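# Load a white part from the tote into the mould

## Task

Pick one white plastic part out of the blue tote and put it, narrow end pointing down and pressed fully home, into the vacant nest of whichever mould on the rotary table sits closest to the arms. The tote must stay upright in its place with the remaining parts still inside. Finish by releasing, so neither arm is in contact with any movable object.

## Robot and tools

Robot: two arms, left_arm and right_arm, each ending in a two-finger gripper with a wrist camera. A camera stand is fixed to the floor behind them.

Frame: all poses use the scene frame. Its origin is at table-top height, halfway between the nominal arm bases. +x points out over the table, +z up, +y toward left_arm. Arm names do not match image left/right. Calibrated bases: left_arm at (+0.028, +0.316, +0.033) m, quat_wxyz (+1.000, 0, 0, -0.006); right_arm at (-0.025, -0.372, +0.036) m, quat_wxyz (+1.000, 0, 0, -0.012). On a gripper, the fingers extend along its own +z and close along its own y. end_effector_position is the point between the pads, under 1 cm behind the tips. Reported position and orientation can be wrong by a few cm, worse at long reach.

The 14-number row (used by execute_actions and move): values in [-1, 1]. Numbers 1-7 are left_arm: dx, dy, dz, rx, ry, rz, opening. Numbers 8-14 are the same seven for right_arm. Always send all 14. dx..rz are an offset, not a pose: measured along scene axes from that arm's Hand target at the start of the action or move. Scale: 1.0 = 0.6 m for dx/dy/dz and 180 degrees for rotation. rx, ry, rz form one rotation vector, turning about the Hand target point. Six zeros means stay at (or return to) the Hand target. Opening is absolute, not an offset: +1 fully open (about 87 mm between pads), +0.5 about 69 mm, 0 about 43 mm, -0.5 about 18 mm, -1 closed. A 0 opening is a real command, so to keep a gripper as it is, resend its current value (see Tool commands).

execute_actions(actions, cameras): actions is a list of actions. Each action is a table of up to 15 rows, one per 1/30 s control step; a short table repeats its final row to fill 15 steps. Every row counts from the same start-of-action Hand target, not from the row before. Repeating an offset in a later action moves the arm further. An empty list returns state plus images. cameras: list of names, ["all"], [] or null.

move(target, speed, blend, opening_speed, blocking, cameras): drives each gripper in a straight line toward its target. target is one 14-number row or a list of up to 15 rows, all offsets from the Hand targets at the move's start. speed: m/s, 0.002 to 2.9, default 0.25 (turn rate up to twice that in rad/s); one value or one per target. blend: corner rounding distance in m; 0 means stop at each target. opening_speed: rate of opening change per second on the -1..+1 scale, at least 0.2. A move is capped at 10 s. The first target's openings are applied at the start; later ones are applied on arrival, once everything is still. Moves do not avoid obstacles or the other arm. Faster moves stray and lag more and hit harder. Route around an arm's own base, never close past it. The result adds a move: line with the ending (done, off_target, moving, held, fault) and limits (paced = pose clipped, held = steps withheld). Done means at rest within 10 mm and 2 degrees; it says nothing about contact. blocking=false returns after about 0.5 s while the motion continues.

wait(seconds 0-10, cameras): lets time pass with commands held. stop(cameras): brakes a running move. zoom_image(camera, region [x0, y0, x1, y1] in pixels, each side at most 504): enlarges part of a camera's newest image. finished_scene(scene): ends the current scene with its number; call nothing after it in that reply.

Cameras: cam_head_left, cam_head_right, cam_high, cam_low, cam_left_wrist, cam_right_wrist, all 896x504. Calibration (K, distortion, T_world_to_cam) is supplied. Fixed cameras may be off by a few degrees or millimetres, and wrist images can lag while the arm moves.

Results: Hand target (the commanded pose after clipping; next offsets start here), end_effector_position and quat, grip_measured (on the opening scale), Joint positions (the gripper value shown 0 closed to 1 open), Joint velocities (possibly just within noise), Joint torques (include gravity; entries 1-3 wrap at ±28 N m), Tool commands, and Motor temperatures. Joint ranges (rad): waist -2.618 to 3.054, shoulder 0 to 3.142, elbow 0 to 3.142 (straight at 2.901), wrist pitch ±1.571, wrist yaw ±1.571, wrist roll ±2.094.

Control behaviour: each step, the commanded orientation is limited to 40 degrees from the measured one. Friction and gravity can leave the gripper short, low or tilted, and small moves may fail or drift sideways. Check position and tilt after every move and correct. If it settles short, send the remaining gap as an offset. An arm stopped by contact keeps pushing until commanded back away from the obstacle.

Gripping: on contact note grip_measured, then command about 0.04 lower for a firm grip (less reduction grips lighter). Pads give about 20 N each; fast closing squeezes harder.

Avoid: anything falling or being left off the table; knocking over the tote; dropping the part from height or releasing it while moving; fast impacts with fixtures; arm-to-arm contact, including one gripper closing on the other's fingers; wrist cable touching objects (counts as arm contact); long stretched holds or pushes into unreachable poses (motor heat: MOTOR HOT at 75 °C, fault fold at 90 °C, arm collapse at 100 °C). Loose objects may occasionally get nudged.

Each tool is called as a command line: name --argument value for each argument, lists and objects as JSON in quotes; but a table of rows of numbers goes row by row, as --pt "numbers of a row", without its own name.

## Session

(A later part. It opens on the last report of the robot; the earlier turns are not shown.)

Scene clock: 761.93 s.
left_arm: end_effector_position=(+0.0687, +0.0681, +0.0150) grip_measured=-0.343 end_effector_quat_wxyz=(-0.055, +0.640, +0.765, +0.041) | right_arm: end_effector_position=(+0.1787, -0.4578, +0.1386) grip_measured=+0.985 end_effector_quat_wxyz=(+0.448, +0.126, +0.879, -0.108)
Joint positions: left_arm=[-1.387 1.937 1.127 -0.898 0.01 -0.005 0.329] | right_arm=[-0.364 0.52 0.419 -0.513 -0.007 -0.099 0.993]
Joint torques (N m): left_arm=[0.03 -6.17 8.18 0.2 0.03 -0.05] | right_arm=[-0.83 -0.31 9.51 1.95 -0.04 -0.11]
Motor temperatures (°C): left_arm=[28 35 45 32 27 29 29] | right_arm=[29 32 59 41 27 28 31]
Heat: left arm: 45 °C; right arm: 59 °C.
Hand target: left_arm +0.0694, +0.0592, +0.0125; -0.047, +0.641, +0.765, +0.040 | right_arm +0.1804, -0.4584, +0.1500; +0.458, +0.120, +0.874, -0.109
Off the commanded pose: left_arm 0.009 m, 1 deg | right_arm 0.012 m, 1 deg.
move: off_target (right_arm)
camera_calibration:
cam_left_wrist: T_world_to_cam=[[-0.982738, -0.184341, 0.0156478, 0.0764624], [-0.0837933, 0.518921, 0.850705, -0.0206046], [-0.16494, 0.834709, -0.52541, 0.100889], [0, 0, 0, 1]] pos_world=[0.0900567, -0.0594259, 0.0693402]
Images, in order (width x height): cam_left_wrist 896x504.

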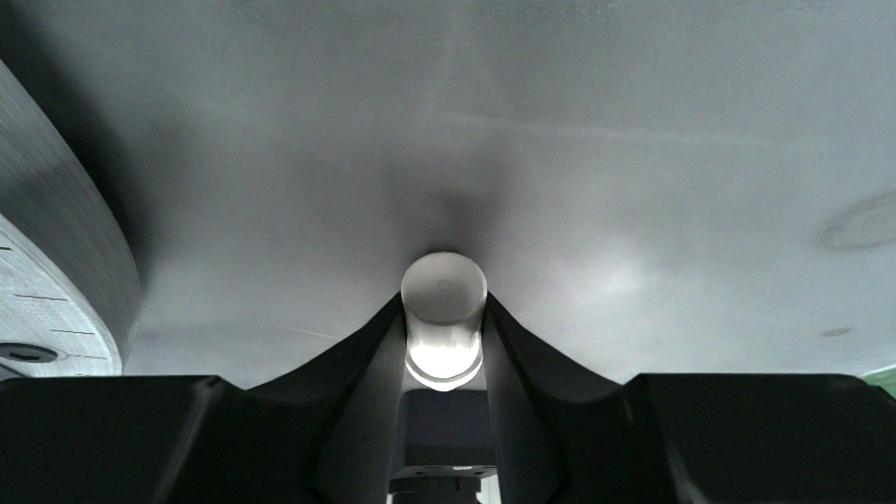

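move --pt "0 0.008 0.05 0 0 0 -0.5 0 0 0 0 0 0 1" --pt "0 0.01 0.33 0 0 0 -0.5 0 0 0 0 0 0 1" --speed '[0.04,0.12]' --blend 0.015 --cameras '["cam_left_wrist", "cam_low", "cam_head_right"]'

Scene clock: 802.00 s.
left_arm: end_effector_position=(+0.0692, +0.0649, +0.1990) grip_measured=-0.343 end_effector_quat_wxyz=(-0.036, +0.641, +0.766, +0.025) | right_arm: end_effector_position=(+0.1787, -0.4578, +0.1386) grip_measured=+0.985 end_effector_quat_wxyz=(+0.448, +0.126, +0.879, -0.108)
Joint positions: left_arm=[-1.387 1.756 1.669 -1.57 0.01 -0.005 0.329] | right_arm=[-0.364 0.52 0.419 -0.513 -0.007 -0.099 0.993]
Joint torques (N m): left_arm=[0.34 -8.81 9.02 0 0.02 -0.02] | right_arm=[-0.84 -0.32 9.42 1.93 -0.04 -0.11]
Motor temperatures (°C): left_arm=[28 36 46 31 27 29 29] | right_arm=[29 32 60 41 27 28 31]
Heat: left arm: 46 °C; right arm: 60 °C.
Hand target: left_arm +0.0694, +0.0652, +0.2105; -0.047, +0.641, +0.765, +0.039 | right_arm +0.1804, -0.4584, +0.1500; +0.458, +0.120, +0.874, -0.109
Off the commanded pose: left_arm 0.011 m, 2 deg | right_arm 0.012 m, 1 deg.
joint sent to its limit (left arm) — joint 4 (wrist pitch), lower limit. The joint targets are off in orientation, not in position.
move: off_target (left_arm, right_arm)
camera_calibration:
cam_left_wrist: T_world_to_cam=[[-0.982879, -0.183528, 0.016318, 0.0733326], [-0.0908597, 0.559826, 0.823614, -0.17216], [-0.160291, 0.80803, -0.566916, 0.209971], [0, 0, 0, 1]] pos_world=[0.0900912, -0.0598244, 0.259632]
Images, in order (width x height): cam_head_right 896x504, cam_low 896x504, cam_left_wrist 896x504.

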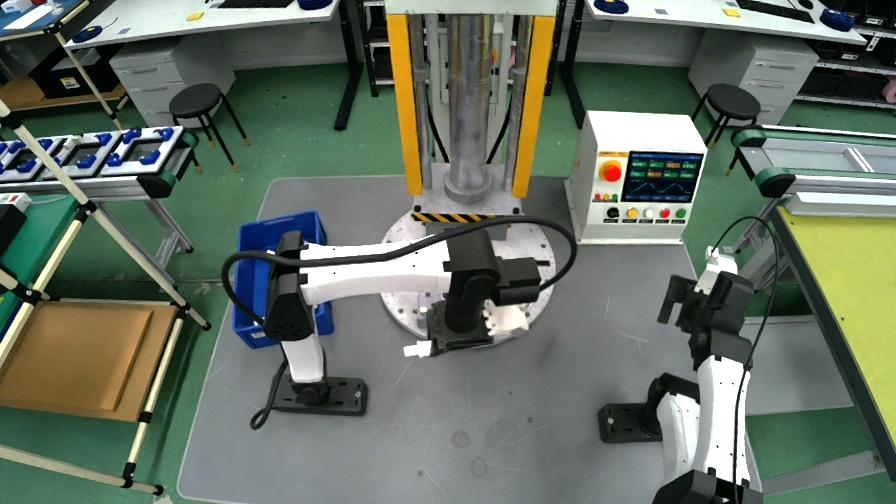

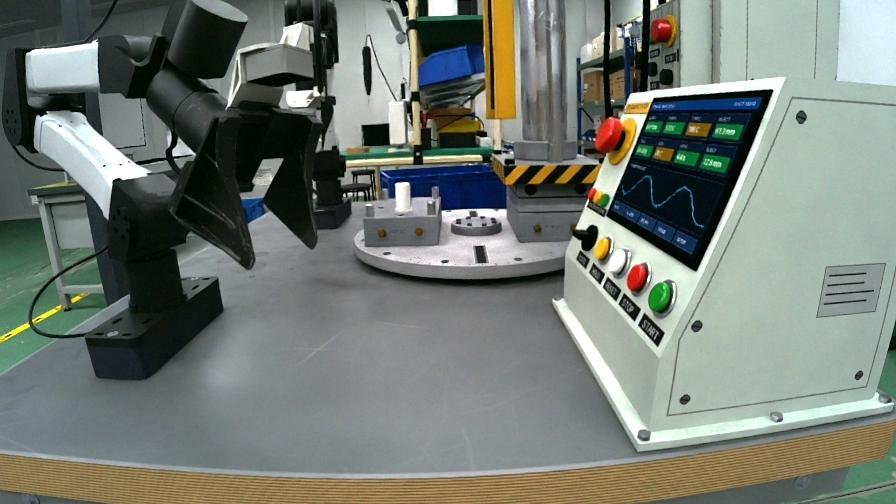

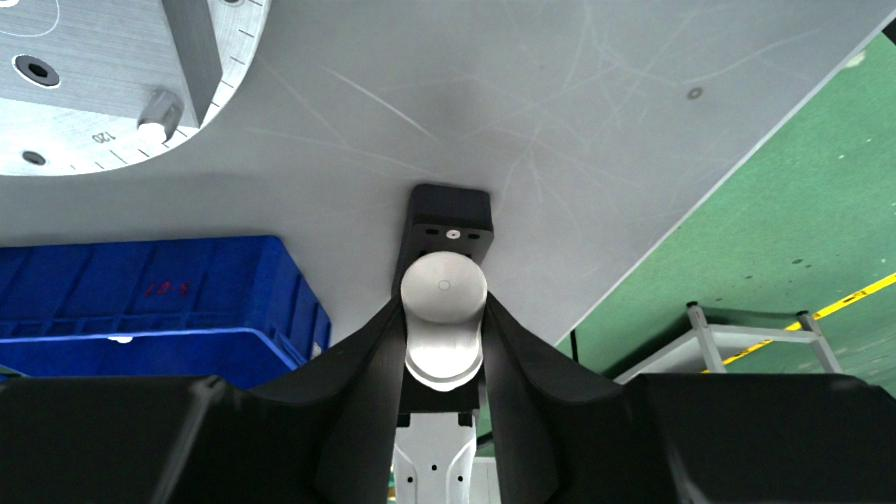

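move --target '[0.2877,-0.0303,0.0242,-0.5159,-0.0389,-0.0494,-0.5,0,0,0,0,0,0,1]' --speed 0.12 --cameras '["cam_left_wrist", "cam_low", "cam_head_right"]'

Scene clock: 830.93 s.
left_arm: end_effector_position=(+0.2413, +0.0457, +0.2283) grip_measured=-0.343 end_effector_quat_wxyz=(+0.476, +0.523, +0.514, -0.486) | right_arm: end_effector_position=(+0.1787, -0.4578, +0.1386) grip_measured=+0.985 end_effector_quat_wxyz=(+0.448, +0.126, +0.879, -0.108)
Joint positions: left_arm=[-0.414 1.239 0.596 0.456 1.159 0.17 0.329] | right_arm=[-0.364 0.52 0.419 -0.513 -0.007 -0.099 0.993]
Joint torques (N m): left_arm=[1.36 -2.73 6.97 1.79 0.34 0.04] | right_arm=[-0.85 -0.25 9.65 1.97 -0.04 -0.1]
Motor temperatures (°C): left_arm=[28 36 46 31 27 29 30] | right_arm=[29 32 60 41 27 28 31]
Heat: left arm: 46 °C; right arm: 60 °C.
Hand target: left_arm +0.2421, +0.0470, +0.2249; +0.476, +0.524, +0.510, -0.488 | right_arm +0.1804, -0.4584, +0.1500; +0.458, +0.120, +0.874, -0.109
Off the commanded pose: left_arm 0.004 m, 0 deg | right_arm 0.012 m, 1 deg.
move: off_target (right_arm)
camera_calibration:
cam_left_wrist: T_world_to_cam=[[-0.999583, 0.0274454, 0.00895159, 0.234522], [0.0172409, 0.81626, -0.577427, 0.112093], [-0.0231545, -0.577032, -0.816393, 0.356858], [0, 0, 0, 1]] pos_world=[0.240754, 0.107985, 0.353962]
Images, in order (width x height): cam_head_right 896x504, cam_low 896x504, cam_left_wrist 896x504.

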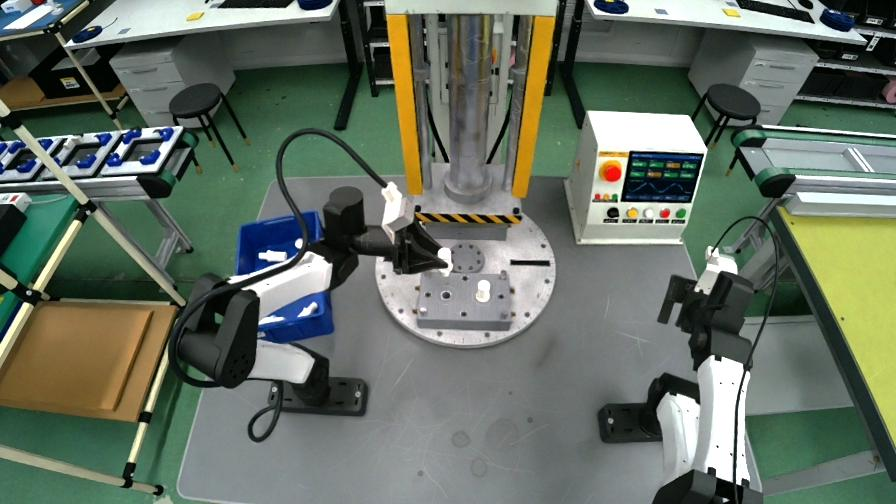

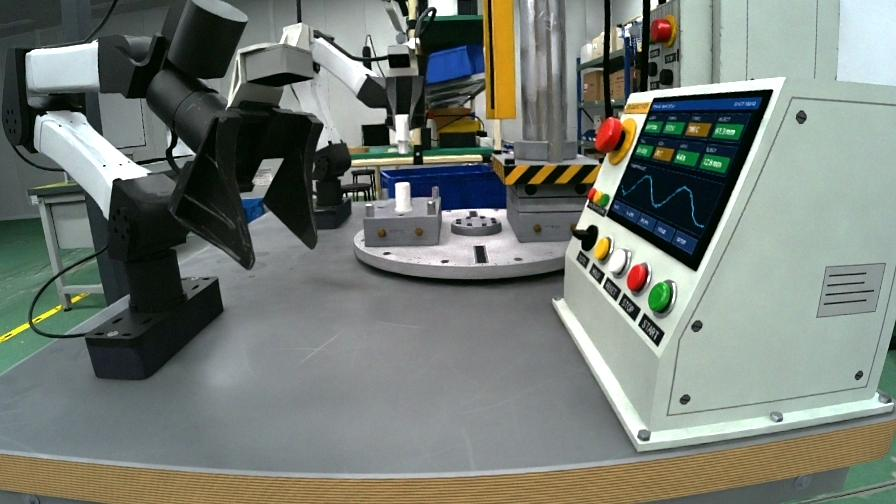

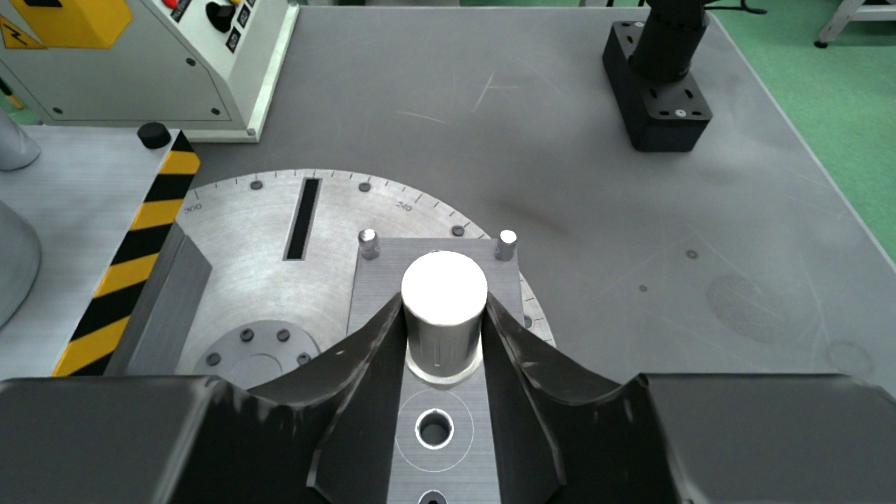

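zoom_image --camera "cam_low" --region '[350, 90, 450, 250]'

zoom_image --camera "cam_head_right" --region '[400, 220, 530, 350]'

Scaled by 3.150 from the camera's 896x504 image, which has a finer 1280x720 frame.

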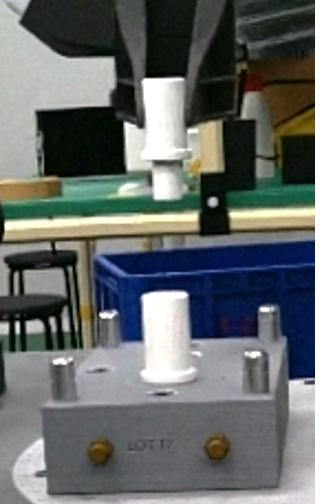

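Scaled by 3.877 from the camera's 896x504 image, which has a finer 1280x720 frame.

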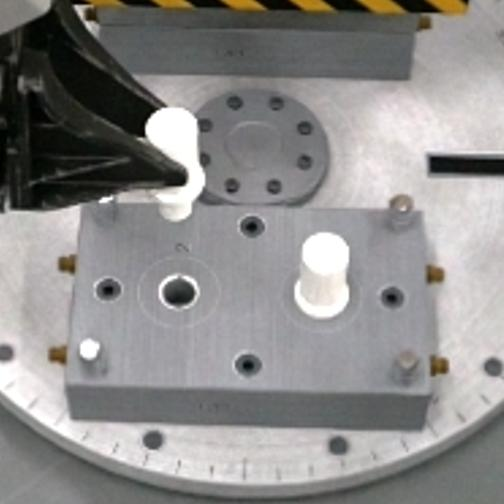

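zoom_image --camera "cam_left_wrist" --region '[385, 340, 505, 475]'

Scaled by 3.733 from the camera's 896x504 image, which has a finer 1280x720 frame.

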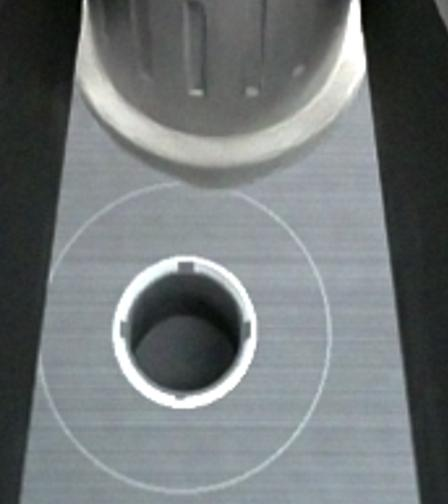

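move --target '[0.009,-0.0015,-0.12,0,0,0,-0.5,0,0,0,0,0,0,1]' --speed 0.05 --cameras '["cam_left_wrist", "cam_low", "cam_head_right"]'

zoom_image --camera "cam_left_wrist" --region '[405, 340, 485, 430]'

zoom_image --camera "cam_head_right" --region '[400, 240, 500, 340]'

zoom_image --camera "cam_low" --region '[380, 140, 440, 240]'

Scene clock: 878.50 s.
left_arm: end_effector_position=(+0.2481, +0.0437, +0.1568) grip_measured=-0.343 end_effector_quat_wxyz=(+0.477, +0.524, +0.512, -0.486) | right_arm: end_effector_position=(+0.1787, -0.4578, +0.1386) grip_measured=+0.985 end_effector_quat_wxyz=(+0.448, +0.126, +0.879, -0.108)
Joint positions: left_arm=[-0.409 1.5 0.438 0.876 1.166 0.173 0.329] | right_arm=[-0.364 0.52 0.419 -0.513 -0.007 -0.099 0.993]
Joint torques (N m): left_arm=[1.43 -3.49 5.39 1.72 0.33 0.02] | right_arm=[-0.96 -0.39 9.58 1.94 -0.05 -0.11]
Motor temperatures (°C): left_arm=[28 33 46 35 27 29 30] | right_arm=[29 32 60 41 27 28 31]
Heat: left arm: 46 °C; right arm: 60 °C.
Hand target: left_arm +0.2475, +0.0461, +0.1530; +0.477, +0.524, +0.510, -0.488 | right_arm +0.1804, -0.4584, +0.1500; +0.458, +0.120, +0.874, -0.109
Off the commanded pose: left_arm 0.005 m, 0 deg | right_arm 0.012 m, 1 deg.
move: off_target (right_arm)
camera_calibration:
cam_left_wrist: T_world_to_cam=[[-0.999554, 0.0294275, 0.00507315, 0.242591], [0.0210533, 0.814951, -0.579147, 0.0717181], [-0.0211773, -0.578782, -0.815207, 0.296937], [0, 0, 0, 1]] pos_world=[0.247261, 0.106277, 0.28237]
Images, in order (width x height): cam_head_right 896x504, cam_low 896x504, cam_left_wrist 896x504.

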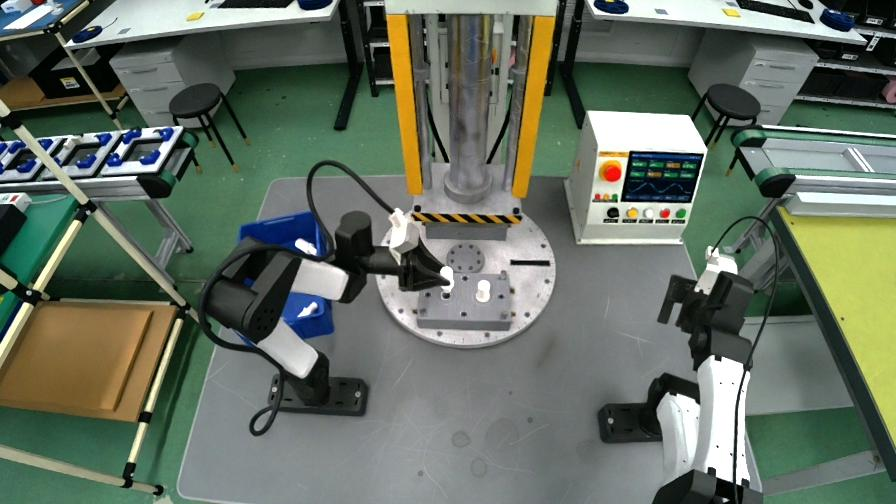

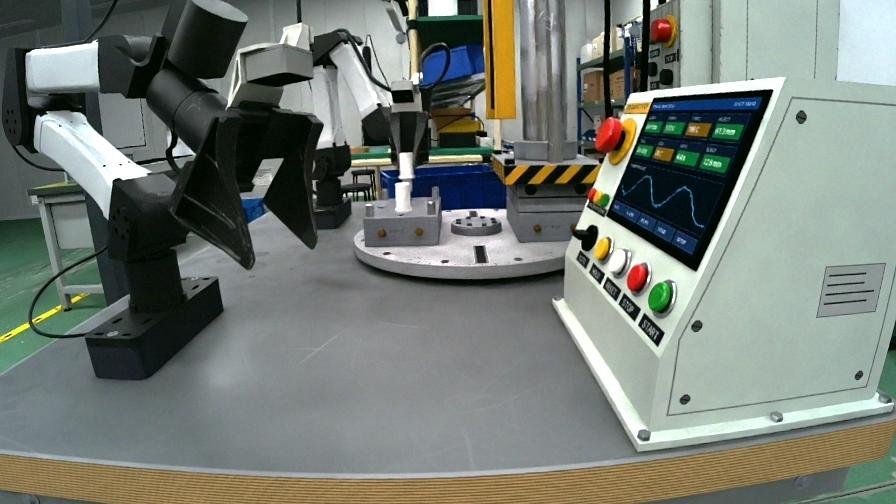

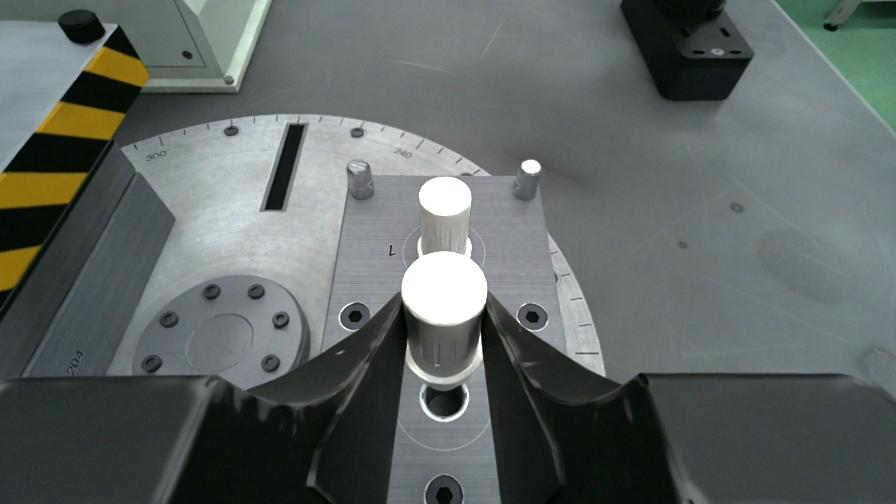

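Scaled by 5.600 from the camera's 896x504 image, which has a finer 1280x720 frame.

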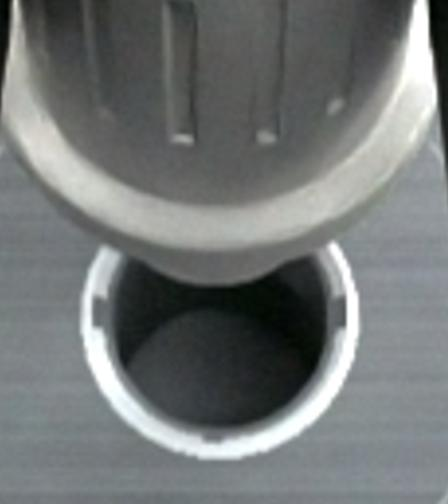

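Scaled by 5.040 from the camera's 896x504 image, which has a finer 1280x720 frame.

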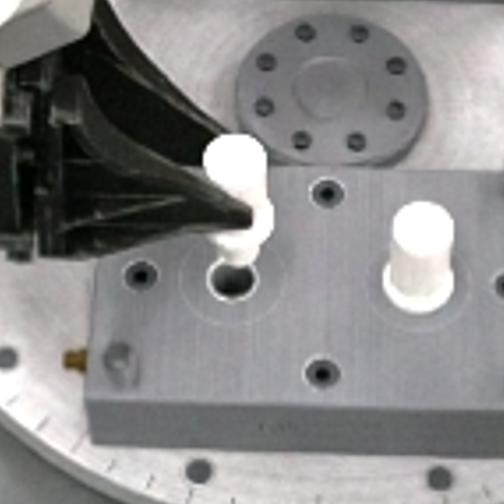

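Scaled by 5.040 from the camera's 896x504 image, which has a finer 1280x720 frame.

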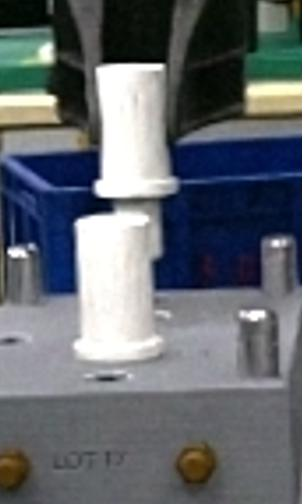

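zoom_image --camera "cam_head_right" --region '[430, 260, 500, 310]'

zoom_image --camera "cam_low" --region '[390, 150, 425, 220]'

Scaled by 7.200 from the camera's 896x504 image, which has a finer 1280x720 frame.

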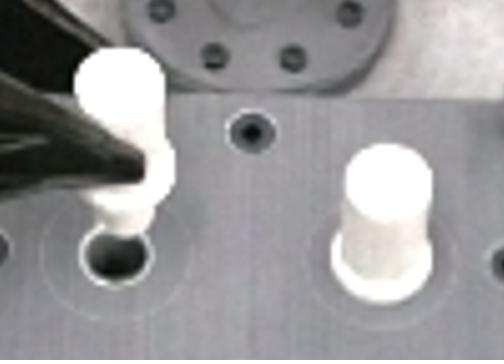

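Scaled by 7.200 from the camera's 896x504 image, which has a finer 1280x720 frame.

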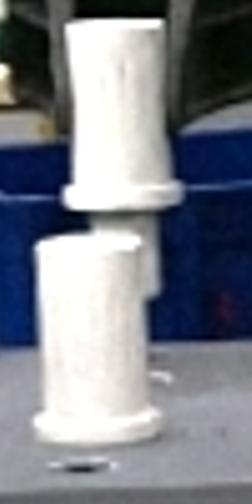

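move --target '[0,0.0058,-0.03,0,0,0,-0.5,0,0,0,0,0,0,1]' --speed 0.03 --cameras '["cam_left_wrist", "cam_low", "cam_head_right"]'

zoom_image --camera "cam_left_wrist" --region '[405, 340, 485, 430]'

zoom_image --camera "cam_head_right" --region '[430, 260, 500, 310]'

zoom_image --camera "cam_low" --region '[390, 150, 425, 220]'

Scene clock: 933.97 s.
left_arm: end_effector_position=(+0.2477, +0.0474, +0.1378) grip_measured=-0.343 end_effector_quat_wxyz=(+0.473, +0.522, +0.515, -0.488) | right_arm: end_effector_position=(+0.1787, -0.4578, +0.1386) grip_measured=+0.985 end_effector_quat_wxyz=(+0.448, +0.126, +0.879, -0.108)
Joint positions: left_arm=[-0.395 1.58 0.403 0.98 1.178 0.173 0.329] | right_arm=[-0.364 0.52 0.419 -0.513 -0.007 -0.099 0.993]
Joint torques (N m): left_arm=[1.39 -3.69 4.97 1.78 0.32 0.09] | right_arm=[-0.83 -0.31 9.47 1.96 -0.05 -0.09]
Motor temperatures (°C): left_arm=[28 33 44 35 27 29 30] | right_arm=[29 32 60 41 27 28 31]
Heat: left arm: 44 °C; right arm: 60 °C.
Hand target: left_arm +0.2475, +0.0496, +0.1351; +0.477, +0.524, +0.510, -0.488 | right_arm +0.1804, -0.4584, +0.1500; +0.458, +0.120, +0.874, -0.109
Off the commanded pose: left_arm 0.004 m, 1 deg | right_arm 0.012 m, 1 deg.
move: off_target (right_arm)
camera_calibration:
cam_left_wrist: T_world_to_cam=[[-0.999464, 0.0284602, 0.016169, 0.240604], [0.0139018, 0.816285, -0.577482, 0.0592197], [-0.0296338, -0.576947, -0.816244, 0.285768], [0, 0, 0, 1]] pos_world=[0.248121, 0.109685, 0.263564]
Images, in order (width x height): cam_head_right 896x504, cam_low 896x504, cam_left_wrist 896x504.

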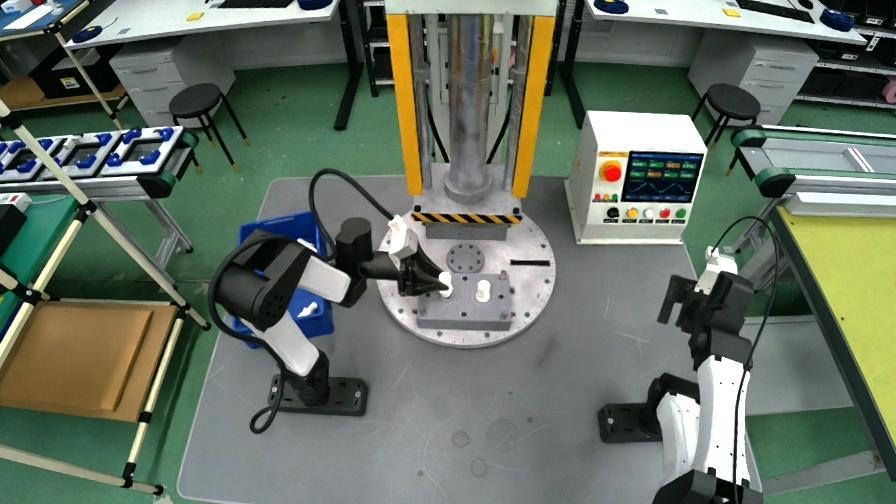

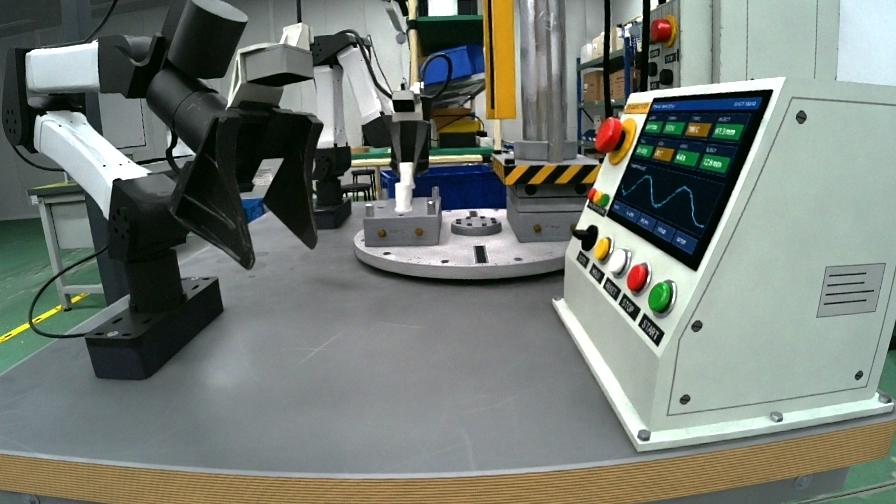

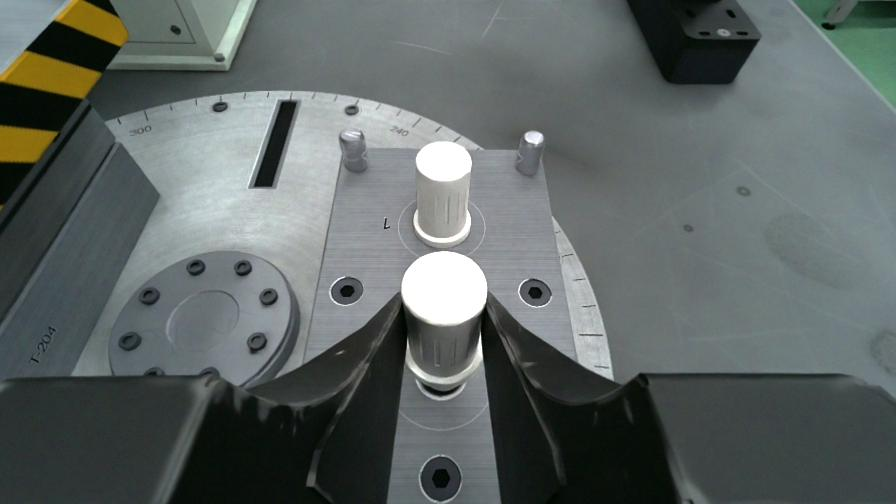

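Scaled by 5.600 from the camera's 896x504 image, which has a finer 1280x720 frame.

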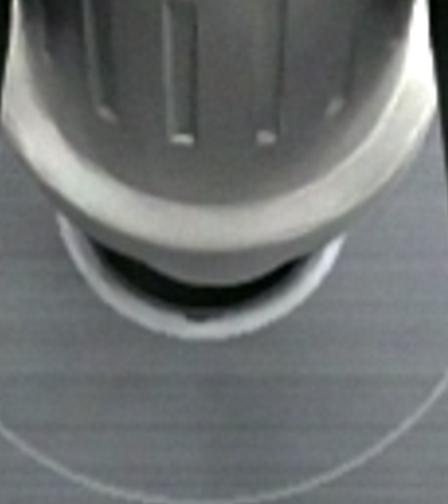

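Scaled by 7.200 from the camera's 896x504 image, which has a finer 1280x720 frame.

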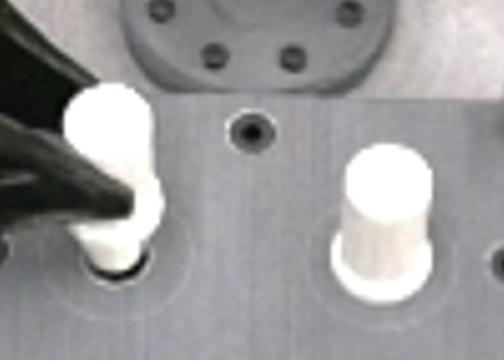

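Scaled by 7.200 from the camera's 896x504 image, which has a finer 1280x720 frame.

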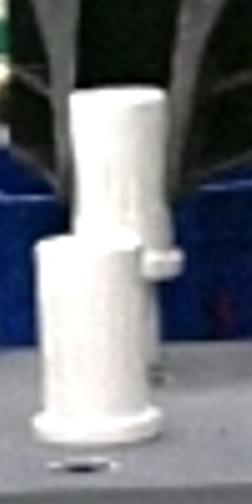

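move --target '[0.0033,0.0005,-0.0033,0,0,0,-0.5,0,0,0,0,0,0,1]' --speed 0.02 --cameras '["cam_left_wrist", "cam_low", "cam_head_right"]'

zoom_image --camera "cam_left_wrist" --region '[405, 340, 485, 430]'

zoom_image --camera "cam_head_right" --region '[430, 260, 500, 310]'

zoom_image --camera "cam_low" --region '[390, 150, 425, 220]'

Scene clock: 956.67 s.
left_arm: end_effector_position=(+0.2487, +0.0482, +0.1346) grip_measured=-0.343 end_effector_quat_wxyz=(+0.471, +0.520, +0.517, -0.489) | right_arm: end_effector_position=(+0.1787, -0.4578, +0.1386) grip_measured=+0.985 end_effector_quat_wxyz=(+0.448, +0.126, +0.879, -0.108)
Joint positions: left_arm=[-0.391 1.596 0.403 0.99 1.182 0.173 0.329] | right_arm=[-0.364 0.52 0.419 -0.513 -0.007 -0.099 0.993]
Joint torques (N m): left_arm=[1.37 -3.7 5.23 1.74 0.31 0.11] | right_arm=[-0.94 -0.25 9.37 1.96 -0.07 -0.1]
Motor temperatures (°C): left_arm=[28 33 43 36 27 29 30] | right_arm=[29 32 61 41 27 28 31]
Heat: left arm: 43 °C; right arm: 61 °C.
Hand target: left_arm +0.2495, +0.0499, +0.1330; +0.477, +0.524, +0.510, -0.488 | right_arm +0.1804, -0.4584, +0.1500; +0.458, +0.120, +0.874, -0.109
Off the commanded pose: left_arm 0.002 m, 1 deg | right_arm 0.012 m, 1 deg.
move: off_target (right_arm)
camera_calibration:
cam_left_wrist: T_world_to_cam=[[-0.999356, 0.0279444, 0.0225228, 0.24079], [0.00986907, 0.817296, -0.576134, 0.0573944], [-0.0345075, -0.57554, -0.817045, 0.284826], [0, 0, 0, 1]] pos_world=[0.249897, 0.110292, 0.26036]
Images, in order (width x height): cam_head_right 896x504, cam_low 896x504, cam_left_wrist 896x504.

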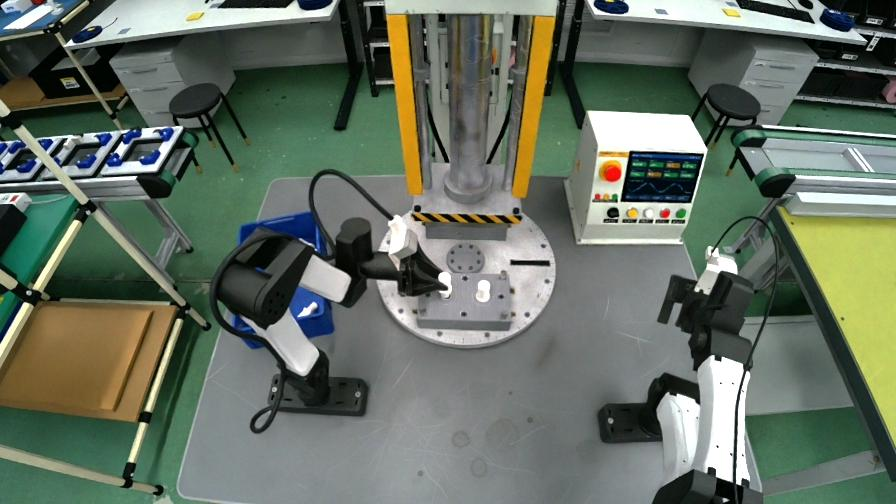

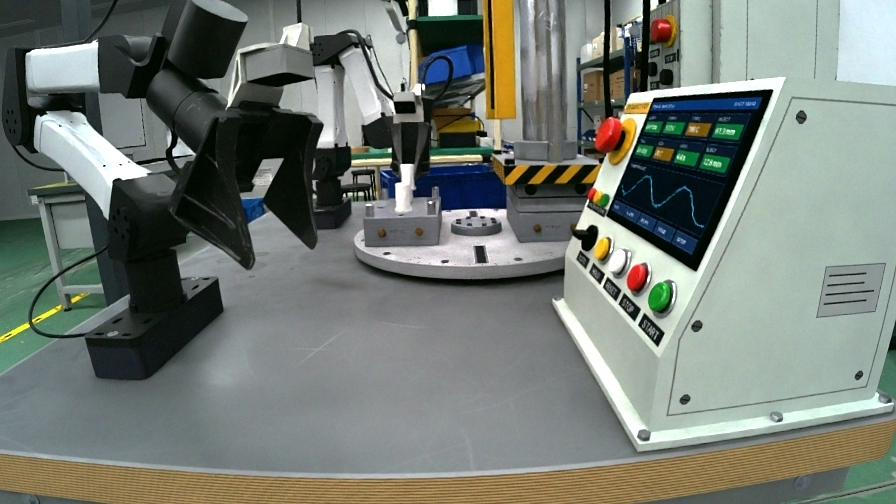

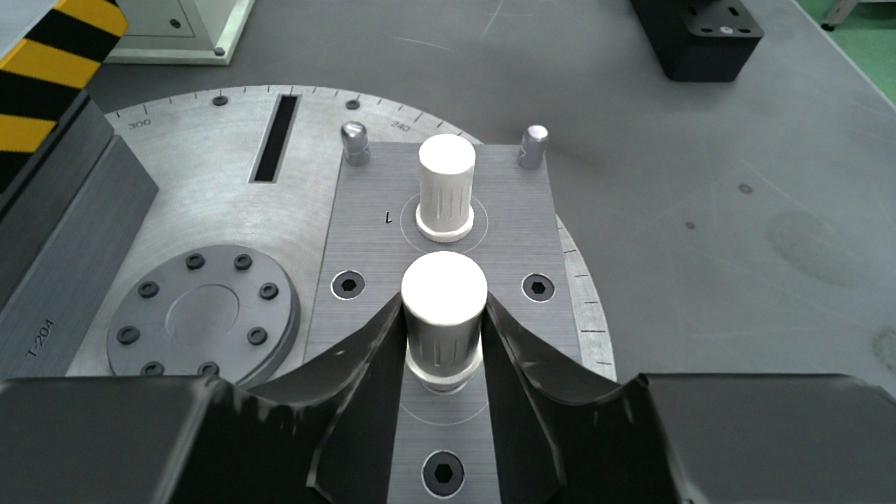

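Scaled by 5.600 from the camera's 896x504 image, which has a finer 1280x720 frame.

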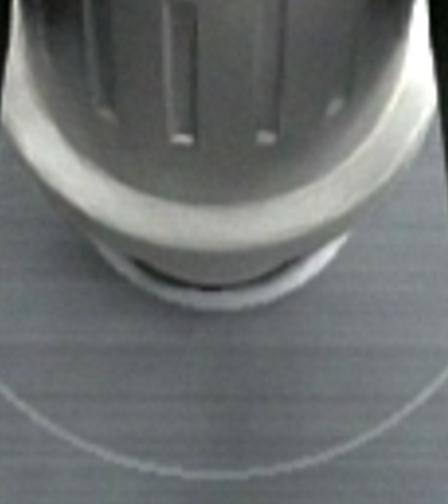

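Scaled by 7.200 from the camera's 896x504 image, which has a finer 1280x720 frame.

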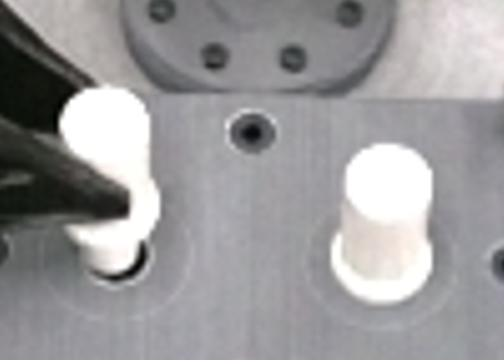

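Scaled by 7.200 from the camera's 896x504 image, which has a finer 1280x720 frame.

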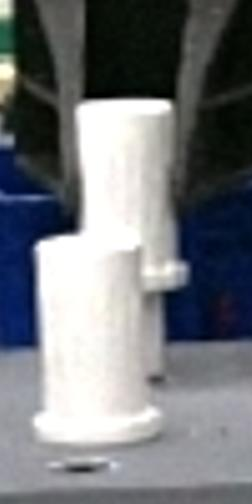

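move --target '[-0.0003,-0.0025,-0.005,0,0,0,-0.5,0,0,0,0,0,0,1]' --speed 0.015 --cameras '["cam_left_wrist", "cam_low", "cam_head_right"]'

zoom_image --camera "cam_left_wrist" --region '[405, 340, 485, 430]'

zoom_image --camera "cam_head_right" --region '[430, 260, 500, 310]'

zoom_image --camera "cam_low" --region '[390, 150, 425, 220]'

Scene clock: 992.83 s.
left_arm: end_effector_position=(+0.2495, +0.0476, +0.1327) grip_measured=-0.343 end_effector_quat_wxyz=(+0.473, +0.522, +0.514, -0.490) | right_arm: end_effector_position=(+0.1787, -0.4578, +0.1386) grip_measured=+0.985 end_effector_quat_wxyz=(+0.448, +0.126, +0.879, -0.108)
Joint positions: left_arm=[-0.391 1.614 0.403 1.014 1.185 0.173 0.329] | right_arm=[-0.364 0.52 0.419 -0.513 -0.007 -0.099 0.993]
Joint torques (N m): left_arm=[0.9 -3.74 4.86 1.75 0.24 0.08] | right_arm=[-0.81 -0.35 9.44 1.94 -0.05 -0.1]
Motor temperatures (°C): left_arm=[28 33 43 36 27 29 30] | right_arm=[29 32 61 41 27 28 31]
Heat: left arm: 43 °C; right arm: 61 °C.
Hand target: left_arm +0.2493, +0.0484, +0.1300; +0.476, +0.524, +0.510, -0.488 | right_arm +0.1804, -0.4584, +0.1500; +0.458, +0.120, +0.874, -0.109
Off the commanded pose: left_arm 0.003 m, 1 deg | right_arm 0.012 m, 1 deg.
move: off_target (right_arm)
camera_calibration:
cam_left_wrist: T_world_to_cam=[[-0.999368, 0.0309736, 0.0174429, 0.242134], [0.0151856, 0.815658, -0.578336, 0.0559168], [-0.0321406, -0.577705, -0.815612, 0.282308], [0, 0, 0, 1]] pos_world=[0.250205, 0.109982, 0.258369]
Images, in order (width x height): cam_head_right 896x504, cam_low 896x504, cam_left_wrist 896x504.

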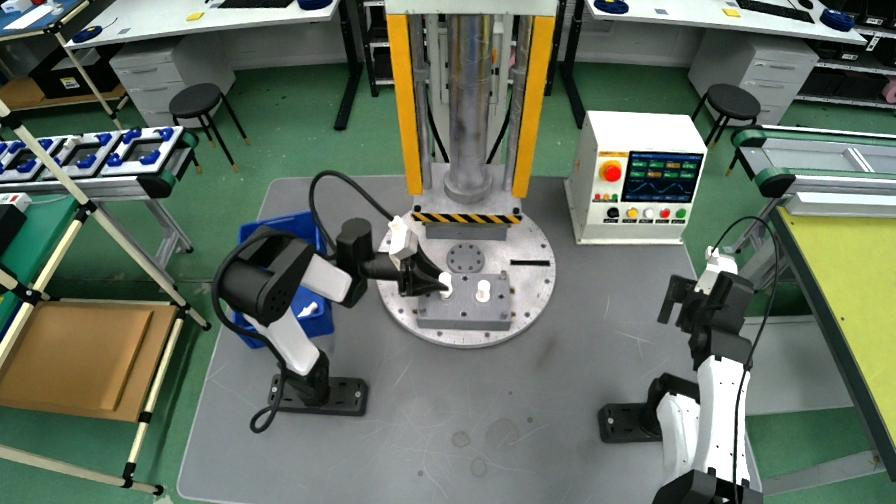

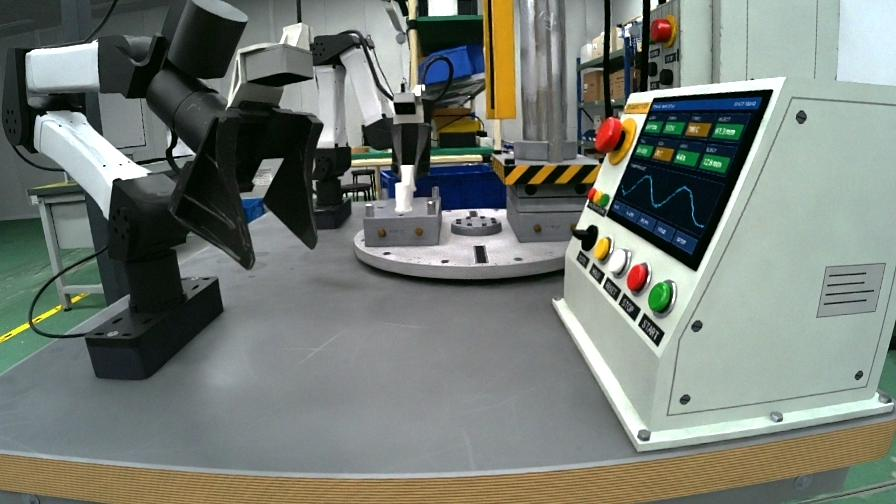

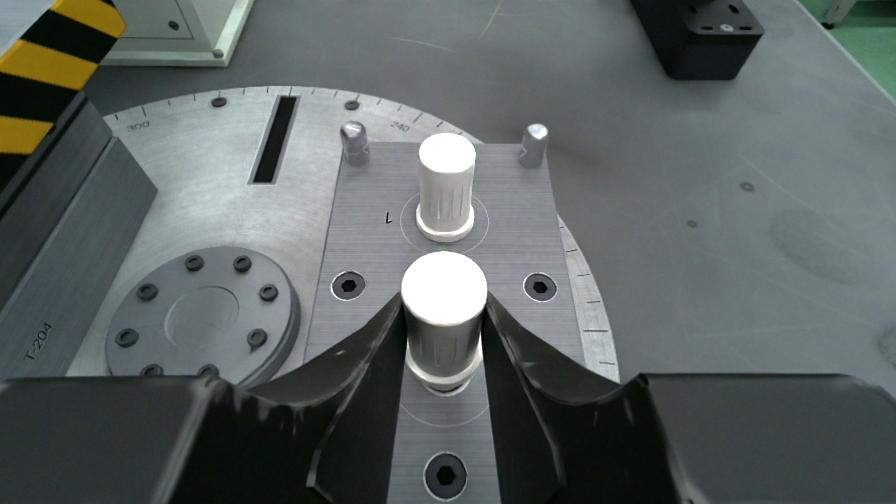

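Scaled by 5.600 from the camera's 896x504 image, which has a finer 1280x720 frame.

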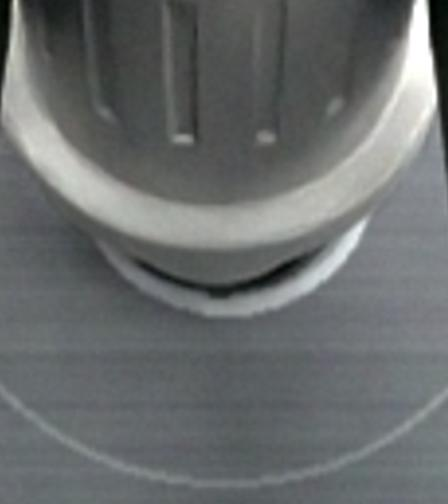

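Scaled by 7.200 from the camera's 896x504 image, which has a finer 1280x720 frame.

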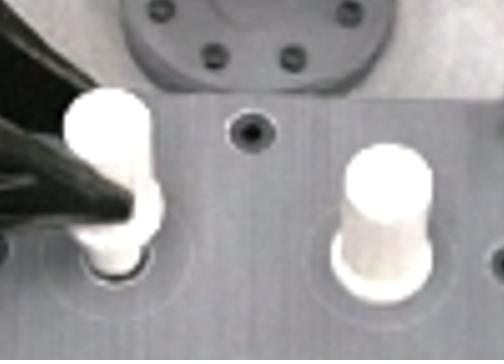

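Scaled by 7.200 from the camera's 896x504 image, which has a finer 1280x720 frame.

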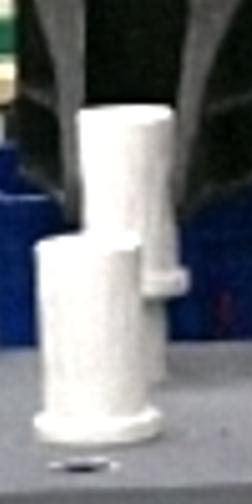

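move --target '[-0.0008,0.0003,-0.01,0,0,0,-0.5,0,0,0,0,0,0,1]' --speed 0.015 --cameras '["cam_left_wrist", "cam_low", "cam_head_right"]'

zoom_image --camera "cam_left_wrist" --region '[405, 340, 485, 430]'

zoom_image --camera "cam_head_right" --region '[430, 260, 500, 310]'

zoom_image --camera "cam_low" --region '[390, 150, 425, 220]'

Scene clock: 1002.07 s.
left_arm: end_effector_position=(+0.2484, +0.0470, +0.1315) grip_measured=-0.343 end_effector_quat_wxyz=(+0.477, +0.527, +0.503, -0.491) | right_arm: end_effector_position=(+0.1787, -0.4578, +0.1386) grip_measured=+0.985 end_effector_quat_wxyz=(+0.448, +0.126, +0.879, -0.108)
Joint positions: left_arm=[-0.391 1.639 0.396 1.07 1.199 0.171 0.329] | right_arm=[-0.364 0.52 0.419 -0.513 -0.007 -0.099 0.993]
Joint torques (N m): left_arm=[0.9 -3.45 4.38 1.61 0.09 0.1] | right_arm=[-0.8 -0.35 9.48 1.96 -0.09 -0.11]
Motor temperatures (°C): left_arm=[28 33 42 36 27 29 30] | right_arm=[29 32 61 41 27 28 31]
Heat: left arm: 42 °C; right arm: 61 °C.
Hand target: left_arm +0.2488, +0.0486, +0.1240; +0.476, +0.524, +0.510, -0.488 | right_arm +0.1804, -0.4584, +0.1500; +0.458, +0.120, +0.874, -0.109
Off the commanded pose: left_arm 0.008 m, 1 deg | right_arm 0.012 m, 1 deg.
move: off_target (right_arm)
camera_calibration:
cam_left_wrist: T_world_to_cam=[[-0.999009, 0.0444491, -0.00214387, 0.243003], [0.0372342, 0.808526, -0.587282, 0.0517479], [-0.0243708, -0.58678, -0.80938, 0.278608], [0, 0, 0, 1]] pos_world=[0.247625, 0.110841, 0.256411]
Images, in order (width x height): cam_head_right 896x504, cam_low 896x504, cam_left_wrist 896x504.

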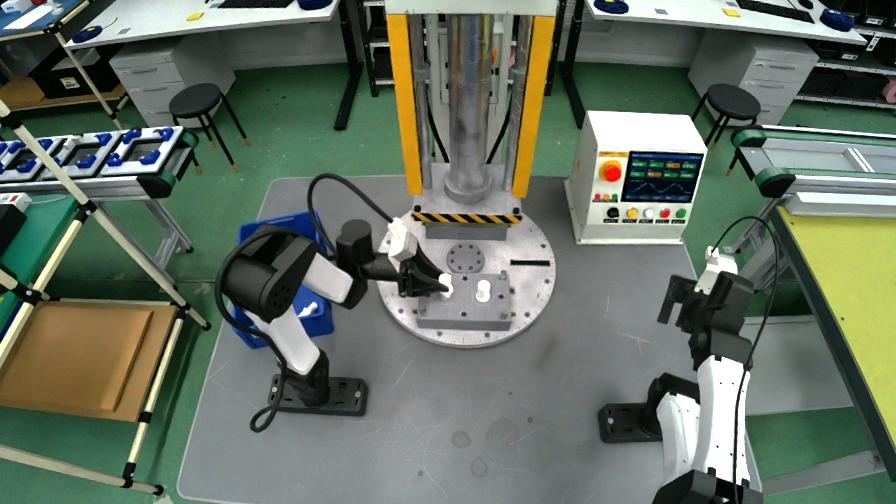

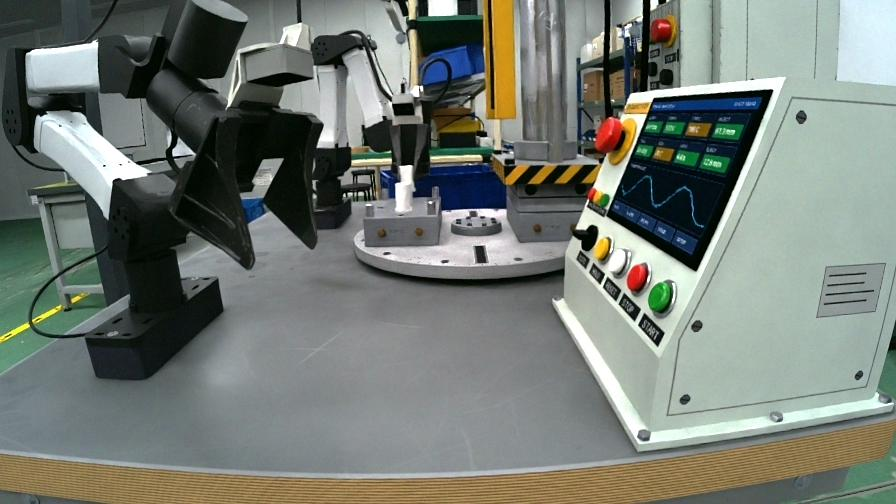

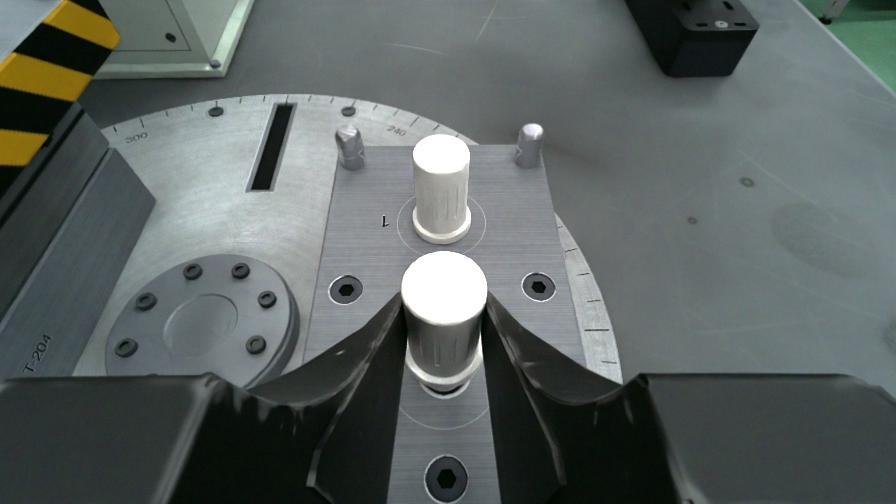

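Scaled by 5.600 from the camera's 896x504 image, which has a finer 1280x720 frame.

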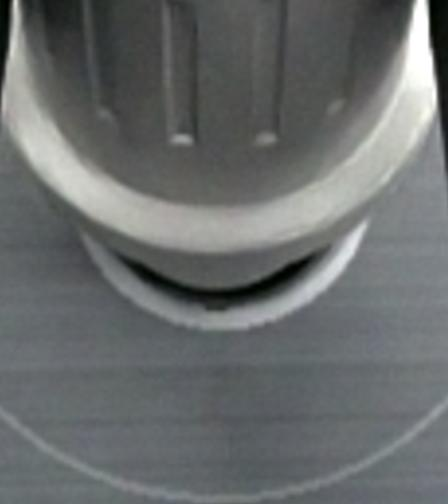

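Scaled by 7.200 from the camera's 896x504 image, which has a finer 1280x720 frame.

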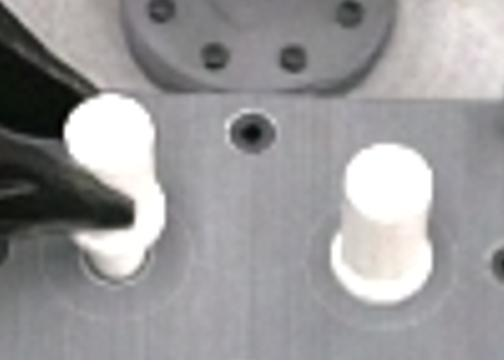

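Scaled by 7.200 from the camera's 896x504 image, which has a finer 1280x720 frame.

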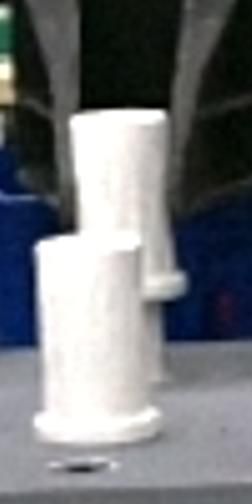

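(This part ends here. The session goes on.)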